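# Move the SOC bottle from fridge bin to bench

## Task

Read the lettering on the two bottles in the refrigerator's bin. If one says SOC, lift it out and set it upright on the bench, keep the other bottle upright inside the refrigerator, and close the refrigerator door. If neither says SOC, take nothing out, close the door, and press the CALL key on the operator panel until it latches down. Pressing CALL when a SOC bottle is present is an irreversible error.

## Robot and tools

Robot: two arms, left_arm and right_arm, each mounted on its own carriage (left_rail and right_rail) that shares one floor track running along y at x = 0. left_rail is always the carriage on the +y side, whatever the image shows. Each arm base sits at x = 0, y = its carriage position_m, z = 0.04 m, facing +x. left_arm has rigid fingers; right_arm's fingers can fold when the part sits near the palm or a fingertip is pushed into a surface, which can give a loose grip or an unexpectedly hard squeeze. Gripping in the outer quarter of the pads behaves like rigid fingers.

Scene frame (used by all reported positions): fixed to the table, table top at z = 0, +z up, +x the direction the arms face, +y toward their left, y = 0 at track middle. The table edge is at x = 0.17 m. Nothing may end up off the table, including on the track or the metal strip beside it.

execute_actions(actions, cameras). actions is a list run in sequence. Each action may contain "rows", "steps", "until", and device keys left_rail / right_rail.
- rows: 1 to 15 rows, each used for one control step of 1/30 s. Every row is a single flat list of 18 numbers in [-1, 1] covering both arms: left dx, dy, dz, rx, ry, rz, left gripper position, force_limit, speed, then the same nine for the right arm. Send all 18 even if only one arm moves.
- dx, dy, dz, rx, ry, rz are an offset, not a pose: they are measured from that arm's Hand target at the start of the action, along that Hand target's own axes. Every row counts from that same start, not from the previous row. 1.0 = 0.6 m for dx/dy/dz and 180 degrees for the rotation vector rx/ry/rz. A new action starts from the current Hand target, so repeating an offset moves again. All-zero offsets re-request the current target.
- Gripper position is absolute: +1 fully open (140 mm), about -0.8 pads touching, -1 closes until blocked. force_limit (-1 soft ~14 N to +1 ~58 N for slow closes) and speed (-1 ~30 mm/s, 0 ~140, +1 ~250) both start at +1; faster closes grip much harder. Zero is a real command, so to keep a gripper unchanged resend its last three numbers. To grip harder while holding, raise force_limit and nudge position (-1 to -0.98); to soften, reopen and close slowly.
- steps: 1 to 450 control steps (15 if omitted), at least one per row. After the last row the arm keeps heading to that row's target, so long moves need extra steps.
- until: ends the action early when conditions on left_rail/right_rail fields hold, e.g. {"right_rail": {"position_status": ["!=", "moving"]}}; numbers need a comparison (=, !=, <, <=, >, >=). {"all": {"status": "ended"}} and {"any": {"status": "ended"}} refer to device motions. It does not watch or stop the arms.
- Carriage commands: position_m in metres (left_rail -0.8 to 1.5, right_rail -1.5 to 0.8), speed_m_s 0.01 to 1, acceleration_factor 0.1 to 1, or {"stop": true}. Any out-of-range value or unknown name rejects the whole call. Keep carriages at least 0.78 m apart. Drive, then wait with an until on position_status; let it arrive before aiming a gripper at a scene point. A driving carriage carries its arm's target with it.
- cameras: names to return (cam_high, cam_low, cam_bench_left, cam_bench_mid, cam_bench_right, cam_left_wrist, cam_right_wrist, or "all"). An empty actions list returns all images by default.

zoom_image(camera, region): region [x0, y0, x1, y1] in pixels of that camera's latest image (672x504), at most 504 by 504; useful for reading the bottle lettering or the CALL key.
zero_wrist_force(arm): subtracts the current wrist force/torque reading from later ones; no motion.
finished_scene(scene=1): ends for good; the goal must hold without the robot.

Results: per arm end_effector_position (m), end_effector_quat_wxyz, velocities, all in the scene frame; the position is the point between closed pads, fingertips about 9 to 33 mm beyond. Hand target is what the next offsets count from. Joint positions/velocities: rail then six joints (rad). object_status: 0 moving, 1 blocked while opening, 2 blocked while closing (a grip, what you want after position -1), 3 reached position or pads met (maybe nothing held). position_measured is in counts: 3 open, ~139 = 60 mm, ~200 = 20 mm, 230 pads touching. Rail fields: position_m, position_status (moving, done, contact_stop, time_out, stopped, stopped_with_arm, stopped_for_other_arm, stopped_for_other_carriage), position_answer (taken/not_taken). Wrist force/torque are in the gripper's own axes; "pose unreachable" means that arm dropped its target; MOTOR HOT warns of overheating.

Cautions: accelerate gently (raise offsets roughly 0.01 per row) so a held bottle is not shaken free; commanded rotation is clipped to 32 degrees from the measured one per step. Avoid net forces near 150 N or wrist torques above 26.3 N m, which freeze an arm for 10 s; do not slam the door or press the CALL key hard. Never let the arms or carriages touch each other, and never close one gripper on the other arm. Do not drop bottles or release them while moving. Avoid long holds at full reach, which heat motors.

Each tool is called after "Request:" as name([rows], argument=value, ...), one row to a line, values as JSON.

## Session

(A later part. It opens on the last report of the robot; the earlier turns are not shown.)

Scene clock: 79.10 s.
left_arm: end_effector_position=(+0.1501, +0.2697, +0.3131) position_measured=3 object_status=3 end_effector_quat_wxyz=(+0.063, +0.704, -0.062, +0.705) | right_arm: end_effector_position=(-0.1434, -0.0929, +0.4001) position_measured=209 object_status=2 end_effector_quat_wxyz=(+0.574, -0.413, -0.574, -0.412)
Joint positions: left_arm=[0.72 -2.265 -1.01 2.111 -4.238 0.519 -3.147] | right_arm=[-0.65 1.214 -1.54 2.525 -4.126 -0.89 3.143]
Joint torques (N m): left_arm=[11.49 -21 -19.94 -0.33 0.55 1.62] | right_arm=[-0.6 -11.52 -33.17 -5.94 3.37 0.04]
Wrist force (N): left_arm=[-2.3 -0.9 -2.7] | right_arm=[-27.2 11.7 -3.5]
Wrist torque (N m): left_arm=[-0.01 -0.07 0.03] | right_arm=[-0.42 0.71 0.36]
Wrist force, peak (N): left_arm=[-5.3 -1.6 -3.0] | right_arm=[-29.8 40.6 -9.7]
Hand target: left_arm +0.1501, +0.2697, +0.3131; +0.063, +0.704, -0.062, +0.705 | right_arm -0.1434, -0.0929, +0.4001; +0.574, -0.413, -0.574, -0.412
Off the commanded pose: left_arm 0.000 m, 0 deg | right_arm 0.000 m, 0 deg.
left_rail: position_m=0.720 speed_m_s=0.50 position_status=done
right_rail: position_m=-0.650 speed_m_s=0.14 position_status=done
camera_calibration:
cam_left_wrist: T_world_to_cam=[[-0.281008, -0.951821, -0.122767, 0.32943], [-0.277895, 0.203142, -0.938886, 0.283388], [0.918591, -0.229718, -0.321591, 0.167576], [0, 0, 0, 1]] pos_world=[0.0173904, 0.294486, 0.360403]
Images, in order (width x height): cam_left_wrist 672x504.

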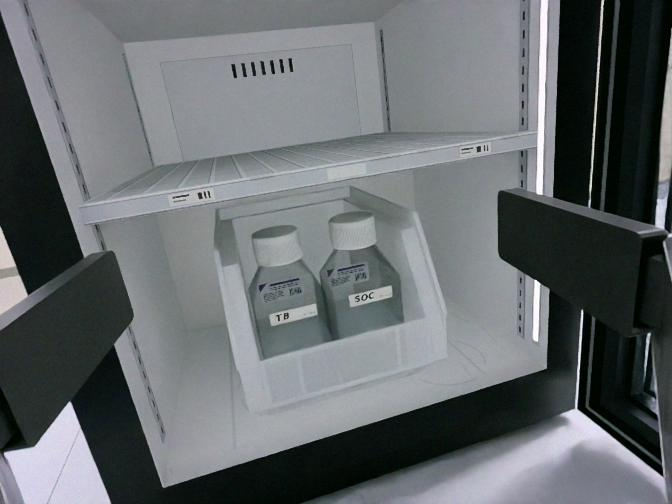

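Request:
execute_actions([
  {"rows":[[-0.003,0.006,0.01,0.003,-0.004,0,0.03,0,-0.3,0,0,0,0,0,0,-1,-0.1,-0.8],[-0.009,0.02,0.033,0.009,-0.013,-0.001,0.03,0,-0.3,0,0,0,0,0,0,-1,-0.1,-0.8],[-0.018,0.042,0.07,0.018,-0.027,-0.002,0.03,0,-0.3,0,0,0,0,0,0,-1,-0.1,-0.8],[-0.03,0.068,0.113,0.03,-0.045,-0.004,0.03,0,-0.3,0,0,0,0,0,0,-1,-0.1,-0.8],[-0.041,0.094,0.155,0.041,-0.062,-0.005,0.03,0,-0.3,0,0,0,0,0,0,-1,-0.1,-0.8],[-0.05,0.115,0.19,0.05,-0.076,-0.0066,0.03,0,-0.3,0,0,0,0,0,0,-1,-0.1,-0.8],[-0.055,0.1257,0.2083,0.0553,-0.0832,-0.0073,0.03,0,-0.3,0,0,0,0,0,0,-1,-0.1,-0.8]],"steps":45},
], cameras=["cam_left_wrist"])

Request:
zoom_image(camera="cam_left_wrist", region=[160, 60, 580, 375])

Scene clock: 83.50 s.
left_arm: end_effector_position=(+0.2600, +0.1735, +0.2805) position_measured=126 object_status=3 end_effector_quat_wxyz=(+0.001, +0.793, +0.000, +0.610) | right_arm: end_effector_position=(-0.1434, -0.0929, +0.4001) position_measured=209 object_status=2 end_effector_quat_wxyz=(+0.574, -0.413, -0.574, -0.412)
Joint positions: left_arm=[0.72 -1.891 -0.845 1.49 -4.49 0.408 -2.482] | right_arm=[-0.65 1.214 -1.54 2.525 -4.126 -0.89 3.143]
Joint torques (N m): left_arm=[12.33 -57.65 -27.47 0.17 0.05 1.69] | right_arm=[-0.62 -11.86 -32.38 -5.88 2.08 -1.13]
Wrist force (N): left_arm=[-2.0 -1.1 -1.5] | right_arm=[-26.7 11.6 -3.3]
Wrist torque (N m): left_arm=[-0.06 -0.14 0.03] | right_arm=[-0.45 0.69 0.35]
Wrist force, peak (N): left_arm=[-2.6 -3.4 -6.4] | right_arm=[-27.5 11.6 -3.3]
Hand target: left_arm +0.2600, +0.1735, +0.2805; +0.001, +0.793, +0.000, +0.610 | right_arm -0.1434, -0.0929, +0.4001; +0.574, -0.413, -0.574, -0.412
Off the commanded pose: left_arm 0.000 m, 0 deg | right_arm 0.000 m, 0 deg.
left_rail: position_m=0.720 speed_m_s=0.50 position_status=done
right_rail: position_m=-0.650 speed_m_s=0.14 position_status=done
camera_calibration:
cam_left_wrist: T_world_to_cam=[[-0.139637, -0.986147, -0.0895351, 0.224591], [-0.541804, 0.151776, -0.826688, 0.348909], [0.828825, -0.0669255, -0.555491, 0.0946855], [0, 0, 0, 1]] pos_world=[0.141924, 0.174861, 0.361145]
Images, in order (width x height): cam_left_wrist 672x504.

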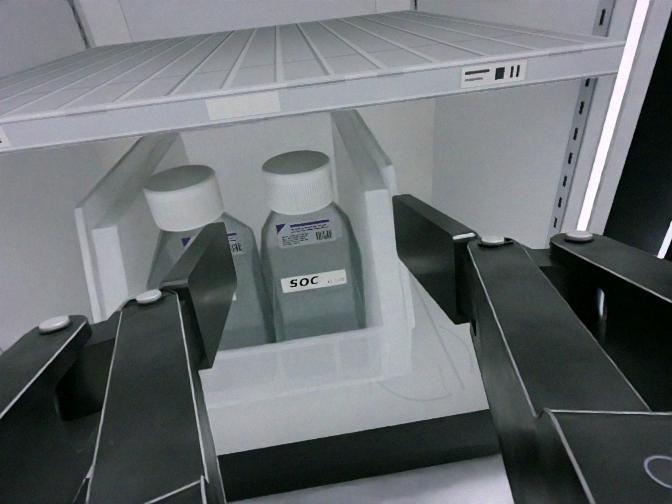

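Scaled by 1.200 from the camera's 672x504 image, which has a finer 960x720 frame.

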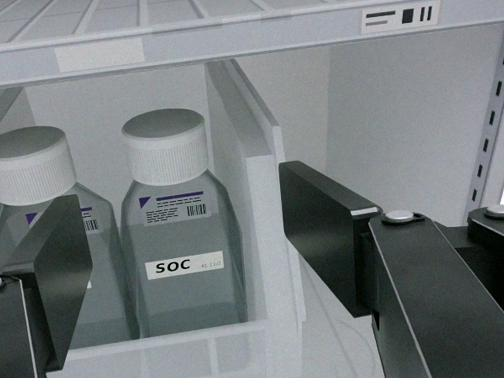

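Request:
execute_actions([
  {"rows":[[0,-0.002,0.01,0,0,0,-0.06,0,-0.3,0,0,0,0,0,0,-1,-0.1,-0.8],[0,-0.004,0.03,0,0,0,-0.06,0,-0.3,0,0,0,0,0,0,-1,-0.1,-0.8],[0,-0.005,0.055,0,0,0,-0.06,0,-0.3,0,0,0,0,0,0,-1,-0.1,-0.8],[0,-0.005,0.08,0,0,0,-0.06,0,-0.3,0,0,0,0,0,0,-1,-0.1,-0.8],[0,-0.005,0.105,0,0,0,-0.06,0,-0.3,0,0,0,0,0,0,-1,-0.1,-0.8],[0,-0.005,0.125,0,0,0,-0.06,0,-0.3,0,0,0,0,0,0,-1,-0.1,-0.8],[0,-0.005,0.135,0,0,0,-0.06,0,-0.3,0,0,0,0,0,0,-1,-0.1,-0.8]],"steps":30},
], cameras=["cam_left_wrist"])

Request:
zoom_image(camera="cam_left_wrist", region=[160, 60, 580, 375])

Scene clock: 85.70 s.
left_arm: end_effector_position=(+0.3383, +0.1764, +0.2597) position_measured=136 object_status=3 end_effector_quat_wxyz=(+0.001, +0.793, +0.000, +0.610) | right_arm: end_effector_position=(-0.1434, -0.0929, +0.4001) position_measured=209 object_status=2 end_effector_quat_wxyz=(+0.574, -0.413, -0.574, -0.412)
Joint positions: left_arm=[0.72 -1.749 -0.815 1.433 -4.746 0.313 -2.18] | right_arm=[-0.65 1.214 -1.54 2.525 -4.126 -0.89 3.143]
Joint torques (N m): left_arm=[12.03 -59.36 -27.19 0.65 -2.97 1.65] | right_arm=[-1.05 -13.6 -32.02 -6.03 2.3 -1.01]
Wrist force (N): left_arm=[-1.7 -1.0 -1.4] | right_arm=[-27.2 11.5 -3.4]
Wrist torque (N m): left_arm=[-0.05 -0.19 0.00] | right_arm=[-0.44 0.69 0.35]
Wrist force, peak (N): left_arm=[-1.9 -0.4 -4.9] | right_arm=[-27.6 11.7 -3.4]
Hand target: left_arm +0.3383, +0.1764, +0.2597; +0.001, +0.793, +0.000, +0.610 | right_arm -0.1434, -0.0929, +0.4001; +0.574, -0.413, -0.574, -0.412
Off the commanded pose: left_arm 0.000 m, 0 deg | right_arm 0.000 m, 0 deg.
left_rail: position_m=0.720 speed_m_s=0.50 position_status=done
right_rail: position_m=-0.650 speed_m_s=0.14 position_status=done
camera_calibration:
cam_left_wrist: T_world_to_cam=[[-0.139637, -0.986147, -0.0895351, 0.236621], [-0.541804, 0.151776, -0.826688, 0.373682], [0.828825, -0.0669255, -0.555491, 0.0184351], [0, 0, 0, 1]] pos_world=[0.220224, 0.177861, 0.340345]
Images, in order (width x height): cam_left_wrist 672x504.

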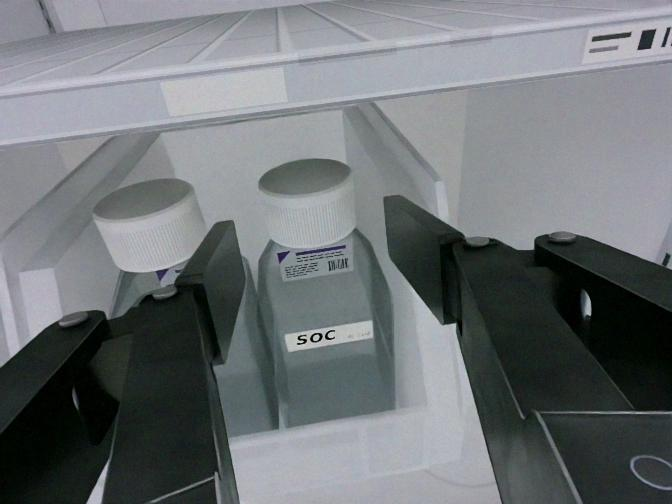

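Scaled by 1.200 from the camera's 672x504 image, which has a finer 960x720 frame.

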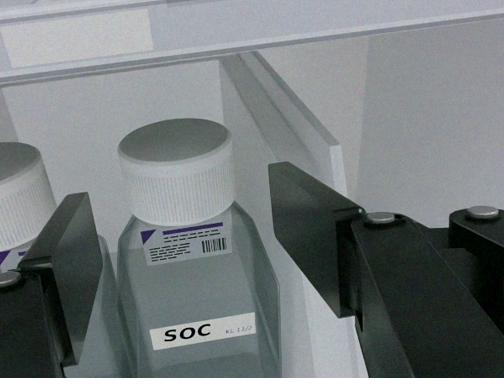

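Request:
execute_actions([
  {"rows":[[0,0,0.005,0,0,0,-0.06,0,-0.3,0,0,0,0,0,0,-1,-0.1,-0.8],[0,0,0.015,0,0,0,-0.06,0,-0.3,0,0,0,0,0,0,-1,-0.1,-0.8],[0,0,0.027,0,0,0,-0.06,0,-0.3,0,0,0,0,0,0,-1,-0.1,-0.8],[0,0,0.04,0,0,0,-0.06,0,-0.3,0,0,0,0,0,0,-1,-0.1,-0.8],[0,0,0.053,0,0,0,-0.06,0,-0.3,0,0,0,0,0,0,-1,-0.1,-0.8],[0,0,0.067,0,0,0,-0.06,0,-0.3,0,0,0,0,0,0,-1,-0.1,-0.8],[0,0,0.081,0,0,0,-0.06,0,-0.3,0,0,0,0,0,0,-1,-0.1,-0.8],[0,0,0.095,0,0,0,-0.06,0,-0.3,0,0,0,0,0,0,-1,-0.1,-0.8],[0,0,0.107,0,0,0,-0.06,0,-0.3,0,0,0,0,0,0,-1,-0.1,-0.8],[0,0,0.117,0,0,0,-0.06,0,-0.3,0,0,0,0,0,0,-1,-0.1,-0.8],[0,0,0.124,0,0,0,-0.06,0,-0.3,0,0,0,0,0,0,-1,-0.1,-0.8]],"steps":30},
], cameras=["cam_left_wrist"])

Request:
zoom_image(camera="cam_left_wrist", region=[160, 60, 580, 375])

Scene clock: 87.27 s.
left_arm: end_effector_position=(+0.4102, +0.1763, +0.2406) position_measured=136 object_status=3 end_effector_quat_wxyz=(+0.001, +0.793, +0.000, +0.610) | right_arm: end_effector_position=(-0.1434, -0.0929, +0.4001) position_measured=209 object_status=2 end_effector_quat_wxyz=(+0.574, -0.413, -0.574, -0.412)
Joint positions: left_arm=[0.72 -1.615 -0.791 1.325 -5.088 0.263 -1.737] | right_arm=[-0.65 1.214 -1.54 2.525 -4.126 -0.89 3.143]
Joint torques (N m): left_arm=[13.69 -60.73 -7.5 0.66 -0.67 1.49] | right_arm=[-0.61 -13.16 -32.17 -6.06 2.02 -0.88]
Wrist force (N): left_arm=[-1.5 -1.8 -4.0] | right_arm=[-27.2 12.0 -3.6]
Wrist torque (N m): left_arm=[-0.25 -0.14 -0.01] | right_arm=[-0.46 0.73 0.36]
Wrist force, peak (N): left_arm=[-1.5 -1.5 -4.2] | right_arm=[-27.3 12.1 -3.5]
Hand target: left_arm +0.4102, +0.1763, +0.2406; +0.001, +0.793, +0.000, +0.610 | right_arm -0.1434, -0.0929, +0.4001; +0.574, -0.413, -0.574, -0.412
Off the commanded pose: left_arm 0.000 m, 0 deg | right_arm 0.000 m, 0 deg.
left_rail: position_m=0.720 speed_m_s=0.50 position_status=done
right_rail: position_m=-0.650 speed_m_s=0.14 position_status=done
camera_calibration:
cam_left_wrist: T_world_to_cam=[[-0.139542, -0.986154, -0.0895965, 0.244747], [-0.541772, 0.151772, -0.826709, 0.396876], [0.828861, -0.0668199, -0.55545, -0.0518237], [0, 0, 0, 1]] pos_world=[0.292124, 0.177661, 0.321244]
Images, in order (width x height): cam_left_wrist 672x504.

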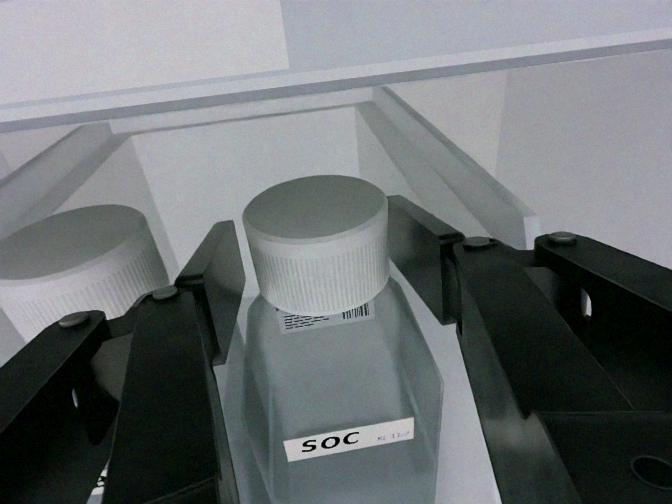

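Scaled by 1.200 from the camera's 672x504 image, which has a finer 960x720 frame.

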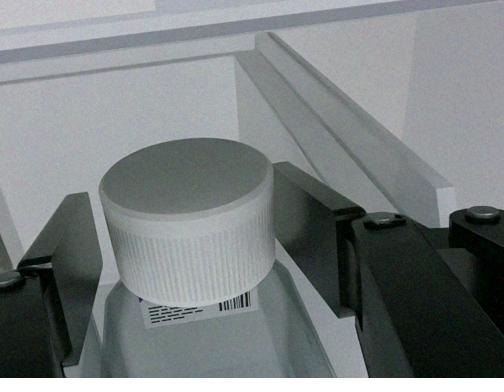

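Request:
execute_actions([
  {"rows":[[0,0.0025,0.004,0,0,0,-1,0,-0.9,0,0,0,0,0,0,-1,-0.1,-0.8]],"steps":45},
], cameras=["cam_left_wrist"])

Scene clock: 89.07 s.
left_arm: end_effector_position=(+0.4125, +0.1748, +0.2400) position_measured=160 object_status=2 end_effector_quat_wxyz=(+0.001, +0.793, +0.000, +0.610) | right_arm: end_effector_position=(-0.1434, -0.0929, +0.4001) position_measured=209 object_status=2 end_effector_quat_wxyz=(+0.574, -0.413, -0.574, -0.412)
Joint positions: left_arm=[0.72 -1.61 -0.787 1.316 -5.099 0.263 -1.719] | right_arm=[-0.65 1.214 -1.54 2.525 -4.126 -0.89 3.143]
Joint torques (N m): left_arm=[12.86 -33.63 -27.51 0.43 -1.47 1.53] | right_arm=[0.07 -13.17 -31.73 -6.07 3.14 -0.87]
Wrist force (N): left_arm=[0.8 -1.2 -4.2] | right_arm=[-27.0 11.4 -3.4]
Wrist torque (N m): left_arm=[-0.02 -0.29 0.07] | right_arm=[-0.47 0.74 0.35]
Wrist force, peak (N): left_arm=[0.5 -2.8 -9.1] | right_arm=[-27.2 12.2 -3.6]
Hand target: left_arm +0.4125, +0.1748, +0.2400; +0.001, +0.793, +0.000, +0.610 | right_arm -0.1434, -0.0929, +0.4001; +0.574, -0.413, -0.574, -0.412
Off the commanded pose: left_arm 0.000 m, 0 deg | right_arm 0.000 m, 0 deg.
left_rail: position_m=0.720 speed_m_s=0.50 position_status=done
right_rail: position_m=-0.650 speed_m_s=0.14 position_status=done
camera_calibration:
cam_left_wrist: T_world_to_cam=[[-0.139637, -0.986147, -0.0895351, 0.24364], [-0.541804, 0.151776, -0.826688, 0.397841], [0.828825, -0.0669255, -0.555491, -0.054114], [0, 0, 0, 1]] pos_world=[0.294424, 0.176261, 0.320645]
Images, in order (width x height): cam_left_wrist 672x504.

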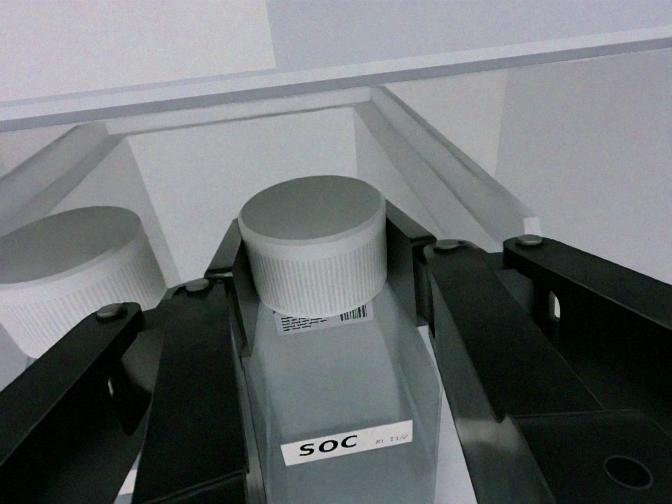

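Request:
execute_actions([
  {"rows":[[0.002,0,-0.0005,0,0,0,-1,0,-0.9,0,0,0,0,0,0,-1,-0.1,-0.8],[0.005,0,-0.0013,0,0,0,-1,0,-0.9,0,0,0,0,0,0,-1,-0.1,-0.8],[0.009,0,-0.0024,0,0,0,-1,0,-0.9,0,0,0,0,0,0,-1,-0.1,-0.8],[0.013,0,-0.0035,0,0,0,-1,0,-0.9,0,0,0,0,0,0,-1,-0.1,-0.8],[0.017,0,-0.0046,0,0,0,-1,0,-0.9,0,0,0,0,0,0,-1,-0.1,-0.8],[0.0193,0,-0.0052,0,0,0,-1,0,-0.9,0,0,0,0,0,0,-1,-0.1,-0.8]],"steps":25},
], cameras=["cam_left_wrist"])

Scene clock: 90.30 s.
left_arm: end_effector_position=(+0.4126, +0.1749, +0.2519) position_measured=160 object_status=2 end_effector_quat_wxyz=(+0.001, +0.793, +0.000, +0.610) | right_arm: end_effector_position=(-0.1434, -0.0929, +0.4001) position_measured=209 object_status=2 end_effector_quat_wxyz=(+0.574, -0.413, -0.574, -0.412)
Joint positions: left_arm=[0.72 -1.61 -0.802 1.308 -5.076 0.263 -1.72] | right_arm=[-0.65 1.214 -1.54 2.525 -4.126 -0.89 3.143]
Joint torques (N m): left_arm=[-11.57 -62.97 -29.67 5.93 -4.54 -1.2] | right_arm=[0.26 -13.35 -32 -5.85 4.09 -0.78]
Wrist force (N): left_arm=[-6.5 -1.1 -0.4] | right_arm=[-25.8 11.3 -3.1]
Wrist torque (N m): left_arm=[-0.08 0.06 0.10] | right_arm=[-0.43 0.70 0.36]
Wrist force, peak (N): left_arm=[-7.5 -0.8 -0.1] | right_arm=[-26.9 11.6 -3.4]
Hand target: left_arm +0.4125, +0.1748, +0.2519; +0.001, +0.793, +0.000, +0.610 | right_arm -0.1434, -0.0929, +0.4001; +0.574, -0.413, -0.574, -0.412
Off the commanded pose: left_arm 0.000 m, 0 deg | right_arm 0.000 m, 0 deg.
left_rail: position_m=0.720 speed_m_s=0.50 position_status=done
right_rail: position_m=-0.650 speed_m_s=0.14 position_status=done
camera_calibration:
cam_left_wrist: T_world_to_cam=[[-0.139547, -0.986156, -0.0895766, 0.244694], [-0.541818, 0.151761, -0.826681, 0.407683], [0.82883, -0.0668262, -0.555495, -0.0475218], [0, 0, 0, 1]] pos_world=[0.294424, 0.176261, 0.332544]
Images, in order (width x height): cam_left_wrist 672x504.

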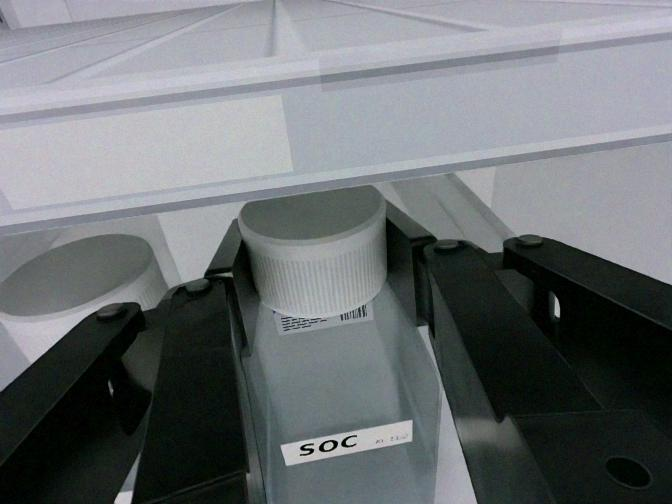

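Request:
execute_actions([
  {"rows":[[-0.0005,0,-0.003,0,0,0,-1,0,-0.9,0,0,0,0,0,0,-1,-0.1,-0.8],[-0.0014,0,-0.0075,0,0,0,-1,0,-0.9,0,0,0,0,0,0,-1,-0.1,-0.8],[-0.0026,0,-0.014,0,0,0,-1,0,-0.9,0,0,0,0,0,0,-1,-0.1,-0.8],[-0.004,0,-0.021,0,0,0,-1,0,-0.9,0,0,0,0,0,0,-1,-0.1,-0.8],[-0.0055,0,-0.029,0,0,0,-1,0,-0.9,0,0,0,0,0,0,-1,-0.1,-0.8],[-0.0068,0,-0.036,0,0,0,-1,0,-0.9,0,0,0,0,0,0,-1,-0.1,-0.8],[-0.0077,0,-0.041,0,0,0,-1,0,-0.9,0,0,0,0,0,0,-1,-0.1,-0.8],[-0.0082,0,-0.0435,0,0,0,-1,0,-0.9,0,0,0,0,0,0,-1,-0.1,-0.8]],"steps":15},
  {"rows":[[0,0,-0.0015,0,0.003,0,-1,0,-0.9,0,0,0,0,0,0,-1,-0.1,-0.8],[-0.0001,0,-0.004,0,0.007,0,-1,0,-0.9,0,0,0,0,0,0,-1,-0.1,-0.8],[-0.0002,0,-0.007,0,0.013,0,-1,0,-0.9,0,0,0,0,0,0,-1,-0.1,-0.8],[-0.0003,0,-0.0105,0,0.0195,0,-1,0,-0.9,0,0,0,0,0,0,-1,-0.1,-0.8],[-0.0005,0,-0.0145,0,0.0265,0,-1,0,-0.9,0,0,0,0,0,0,-1,-0.1,-0.8],[-0.0007,0,-0.0185,0,0.034,0,-1,0,-0.9,0,0,0,0,0,0,-1,-0.1,-0.8],[-0.0009,0,-0.0225,0,0.0415,0,-1,0,-0.9,0,0,0,0,0,0,-1,-0.1,-0.8],[-0.0011,0,-0.0265,0,0.049,0,-1,0,-0.9,0,0,0,0,0,0,-1,-0.1,-0.8],[-0.0012,0,-0.0305,0,0.0565,0,-1,0,-0.9,0,0,0,0,0,0,-1,-0.1,-0.8],[-0.0014,0,-0.0345,0,0.064,0,-1,0,-0.9,0,0,0,0,0,0,-1,-0.1,-0.8],[-0.0016,0,-0.0385,0,0.071,0,-1,0,-0.9,0,0,0,0,0,0,-1,-0.1,-0.8],[-0.0017,0,-0.042,0,0.0775,0,-1,0,-0.9,0,0,0,0,0,0,-1,-0.1,-0.8],[-0.0018,0,-0.0453,0,0.0833,0,-1,0,-0.9,0,0,0,0,0,0,-1,-0.1,-0.8]],"steps":25},
], cameras=["cam_left_wrist"])

Scene clock: 92.93 s.
left_arm: end_effector_position=(+0.3597, +0.1743, +0.2597) position_measured=160 object_status=2 end_effector_quat_wxyz=(+0.014, +0.727, -0.017, +0.687) | right_arm: end_effector_position=(-0.1434, -0.0929, +0.4001) position_measured=209 object_status=2 end_effector_quat_wxyz=(+0.574, -0.413, -0.574, -0.412)
Joint positions: left_arm=[0.72 -1.73 -0.745 1.629 -4.476 0.129 -2.691] | right_arm=[-0.65 1.214 -1.54 2.525 -4.126 -0.89 3.143]
Joint torques (N m): left_arm=[11.75 -34.01 -3.54 4.41 -0.08 -1.21] | right_arm=[1.89 -13.68 -31.28 -5.99 5.29 -0.81]
Wrist force (N): left_arm=[-7.1 -0.9 -2.4] | right_arm=[-25.8 11.8 -3.5]
Wrist torque (N m): left_arm=[-0.04 0.03 0.17] | right_arm=[-0.44 0.70 0.35]
Wrist force, peak (N): left_arm=[-7.5 -1.2 -2.3] | right_arm=[-26.5 11.6 -3.3]
Hand target: left_arm +0.3595, +0.1749, +0.2598; +0.001, +0.706, +0.000, +0.708 | right_arm -0.1434, -0.0929, +0.4001; +0.574, -0.413, -0.574, -0.412
Off the commanded pose: left_arm 0.001 m, 4 deg | right_arm 0.000 m, 0 deg.
left_rail: position_m=0.720 speed_m_s=0.50 position_status=done
right_rail: position_m=-0.650 speed_m_s=0.14 position_status=done
camera_calibration:
cam_left_wrist: T_world_to_cam=[[-0.159592, -0.97984, -0.120179, 0.251512], [-0.356605, 0.17074, -0.918521, 0.339522], [0.920523, -0.103733, -0.376665, -0.0724856], [0, 0, 0, 1]] pos_world=[0.227939, 0.180953, 0.314782]
Images, in order (width x height): cam_left_wrist 672x504.

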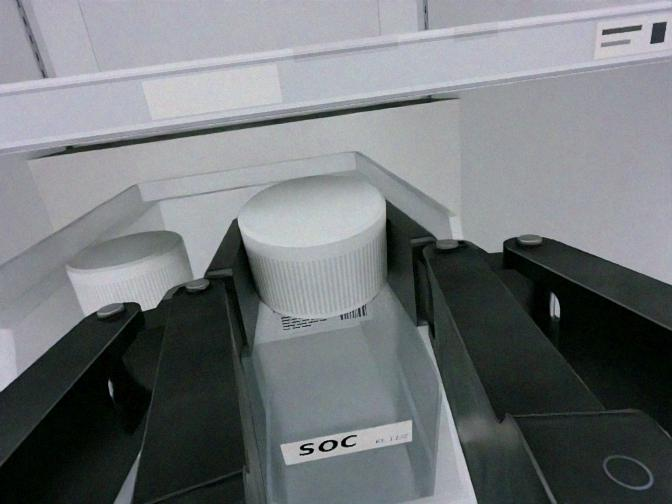

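Request:
execute_actions([
  {"rows":[[-0.0002,0,-0.0015,0,0.003,0,-1,0,-0.9,0,0,0,0,0,0,-1,-0.1,-0.8],[-0.0005,0,-0.004,0,0.007,0,-1,0,-0.9,0,0,0,0,0,0,-1,-0.1,-0.8],[-0.0009,0,-0.007,0,0.013,0,-1,0,-0.9,0,0,0,0,0,0,-1,-0.1,-0.8],[-0.0013,0,-0.0105,0,0.0195,0,-1,0,-0.9,0,0,0,0,0,0,-1,-0.1,-0.8],[-0.0018,0,-0.0145,0,0.0265,0,-1,0,-0.9,0,0,0,0,0,0,-1,-0.1,-0.8],[-0.0023,0,-0.0185,0,0.034,0,-1,0,-0.9,0,0,0,0,0,0,-1,-0.1,-0.8],[-0.0028,0,-0.0225,0,0.0415,0,-1,0,-0.9,0,0,0,0,0,0,-1,-0.1,-0.8],[-0.0034,0,-0.0265,0,0.049,0,-1,0,-0.9,0,0,0,0,0,0,-1,-0.1,-0.8],[-0.0039,0,-0.0305,0,0.0565,0,-1,0,-0.9,0,0,0,0,0,0,-1,-0.1,-0.8],[-0.0045,0,-0.0345,0,0.064,0,-1,0,-0.9,0,0,0,0,0,0,-1,-0.1,-0.8],[-0.0051,0,-0.0385,0,0.071,0,-1,0,-0.9,0,0,0,0,0,0,-1,-0.1,-0.8],[-0.0055,0,-0.042,0,0.0775,0,-1,0,-0.9,0,0,0,0,0,0,-1,-0.1,-0.8],[-0.0058,0,-0.0442,0,0.0833,0,-1,0,-0.9,0,0,0,0,0,0,-1,-0.1,-0.8]],"steps":22},
  {"rows":[[-0.0004,0,-0.0015,0,0.003,0,-1,0,-0.9,0,0,0,0,0,0,-1,-0.1,-0.8],[-0.0009,0,-0.004,0,0.008,0,-1,0,-0.9,0,0,0,0,0,0,-1,-0.1,-0.8],[-0.0016,0,-0.007,0,0.015,0,-1,0,-0.9,0,0,0,0,0,0,-1,-0.1,-0.8],[-0.0025,0,-0.0105,0,0.0226,0,-1,0,-0.9,0,0,0,0,0,0,-1,-0.1,-0.8],[-0.0034,0,-0.0145,0,0.0312,0,-1,0,-0.9,0,0,0,0,0,0,-1,-0.1,-0.8],[-0.0042,0,-0.018,0,0.0388,0,-1,0,-0.9,0,0,0,0,0,0,-1,-0.1,-0.8],[-0.005,0,-0.0215,0,0.0463,0,-1,0,-0.9,0,0,0,0,0,0,-1,-0.1,-0.8],[-0.0056,0,-0.0242,0,0.052,0,-1,0,-0.9,0,0,0,0,0,0,-1,-0.1,-0.8],[-0.006,0,-0.0258,0,0.0556,0,-1,0,-0.9,0,0,0,0,0,0,-1,-0.1,-0.8]],"steps":35},
], cameras=["cam_left_wrist"])

Scene clock: 95.40 s.
left_arm: end_effector_position=(+0.3189, +0.1749, +0.2488) position_measured=160 object_status=2 end_effector_quat_wxyz=(+0.001, +0.537, +0.000, +0.844) | right_arm: end_effector_position=(-0.1434, -0.0929, +0.4001) position_measured=209 object_status=2 end_effector_quat_wxyz=(+0.574, -0.413, -0.574, -0.412)
Joint positions: left_arm=[0.72 -1.749 -0.654 1.969 -3.247 0.471 -4.313] | right_arm=[-0.65 1.214 -1.54 2.525 -4.126 -0.89 3.143]
Joint torques (N m): left_arm=[12 -31.89 1.8 -0.38 4.71 -1.3] | right_arm=[1.68 -13.34 -30.77 -6.14 5.35 -0.65]
Wrist force (N): left_arm=[-6.8 -0.2 -4.9] | right_arm=[-26.0 11.6 -3.2]
Wrist torque (N m): left_arm=[0.07 0.00 0.14] | right_arm=[-0.48 0.72 0.35]
Wrist force, peak (N): left_arm=[-10.2 -3.2 -0.6] | right_arm=[-27.2 11.0 -3.2]
Hand target: left_arm +0.3190, +0.1749, +0.2488; +0.001, +0.537, +0.000, +0.844 | right_arm -0.1434, -0.0929, +0.4001; +0.574, -0.413, -0.574, -0.412
Off the commanded pose: left_arm 0.000 m, 0 deg | right_arm 0.000 m, 0 deg.
left_rail: position_m=0.720 speed_m_s=0.50 position_status=done
right_rail: position_m=-0.650 speed_m_s=0.14 position_status=done
camera_calibration:
cam_left_wrist: T_world_to_cam=[[-0.0487435, -0.986342, -0.157333, 0.21929], [0.116167, 0.150853, -0.981707, 0.183291], [0.992033, -0.0661286, 0.107227, -0.188779], [0, 0, 0, 1]] pos_world=[0.176671, 0.176161, 0.234682]
Images, in order (width x height): cam_left_wrist 672x504.

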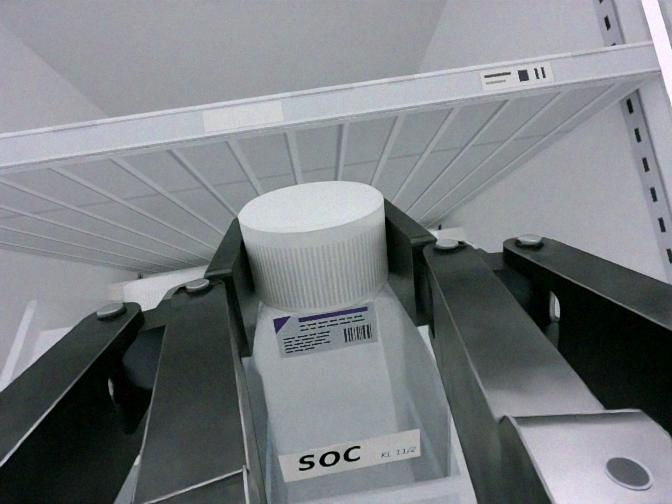

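Request:
execute_actions([
  {"rows":[[0.002,0,-0.0005,0,0,0,-1,0,-0.9,0,0,0,0,0,0,-1,-0.1,-0.8],[0.006,0,-0.0016,0,0,0,-1,0,-0.9,0,0,0,0,0,0,-1,-0.1,-0.8],[0.012,0,-0.0033,0,0,0,-1,0,-0.9,0,0,0,0,0,0,-1,-0.1,-0.8],[0.02,0,-0.0055,0,0,0,-1,0,-0.9,0,0,0,0,0,0,-1,-0.1,-0.8],[0.029,0,-0.008,0,0,0,-1,0,-0.9,0,0,0,0,0,0,-1,-0.1,-0.8],[0.039,0,-0.0107,0,0,0,-1,0,-0.9,0,0,0,0,0,0,-1,-0.1,-0.8],[0.05,0,-0.0137,0,0,0,-1,0,-0.9,0,0,0,0,0,0,-1,-0.1,-0.8],[0.061,0,-0.0167,0,0,0,-1,0,-0.9,0,0,0,0,0,0,-1,-0.1,-0.8],[0.072,0,-0.0197,0,0,0,-1,0,-0.9,0,0,0,0,0,0,-1,-0.1,-0.8],[0.082,0,-0.0225,0,0,0,-1,0,-0.9,0,0,0,0,0,0,-1,-0.1,-0.8],[0.09,0,-0.0247,0,0,0,-1,0,-0.9,0,0,0,0,0,0,-1,-0.1,-0.8],[0.096,0,-0.0263,0,0,0,-1,0,-0.9,0,0,0,0,0,0,-1,-0.1,-0.8],[0.0992,0,-0.0272,0,0,0,-1,0,-0.9,0,0,0,0,0,0,-1,-0.1,-0.8]],"steps":30},
], cameras=["cam_left_wrist"])

Scene clock: 96.90 s.
left_arm: end_effector_position=(+0.2789, +0.1750, +0.2958) position_measured=160 object_status=2 end_effector_quat_wxyz=(+0.001, +0.537, +0.000, +0.844) | right_arm: end_effector_position=(-0.1434, -0.0929, +0.4001) position_measured=209 object_status=2 end_effector_quat_wxyz=(+0.574, -0.413, -0.574, -0.412)
Joint positions: left_arm=[0.72 -1.823 -0.738 1.982 -3.304 0.501 -4.169] | right_arm=[-0.65 1.214 -1.54 2.525 -4.126 -0.89 3.143]
Joint torques (N m): left_arm=[-15.5 -56.74 -21.6 -4.56 4.37 1.54] | right_arm=[0.38 -13.32 -30.53 -5.89 5.31 -0.56]
Wrist force (N): left_arm=[-7.2 -0.6 -3.3] | right_arm=[-25.8 11.3 -3.3]
Wrist torque (N m): left_arm=[0.00 0.27 0.02] | right_arm=[-0.45 0.71 0.36]
Wrist force, peak (N): left_arm=[-9.3 -1.0 -3.8] | right_arm=[-26.0 11.9 -3.3]
Hand target: left_arm +0.2789, +0.1750, +0.2958; +0.001, +0.537, +0.000, +0.844 | right_arm -0.1434, -0.0929, +0.4001; +0.574, -0.413, -0.574, -0.412
Off the commanded pose: left_arm 0.000 m, 0 deg | right_arm 0.000 m, 0 deg.
left_rail: position_m=0.720 speed_m_s=0.50 position_status=done
right_rail: position_m=-0.650 speed_m_s=0.14 position_status=done
camera_calibration:
cam_left_wrist: T_world_to_cam=[[-0.0487435, -0.986342, -0.157333, 0.224927], [0.116167, 0.150853, -0.981707, 0.234059], [0.992033, -0.0661286, 0.107227, -0.154025], [0, 0, 0, 1]] pos_world=[0.136571, 0.176361, 0.281682]
Images, in order (width x height): cam_left_wrist 672x504.

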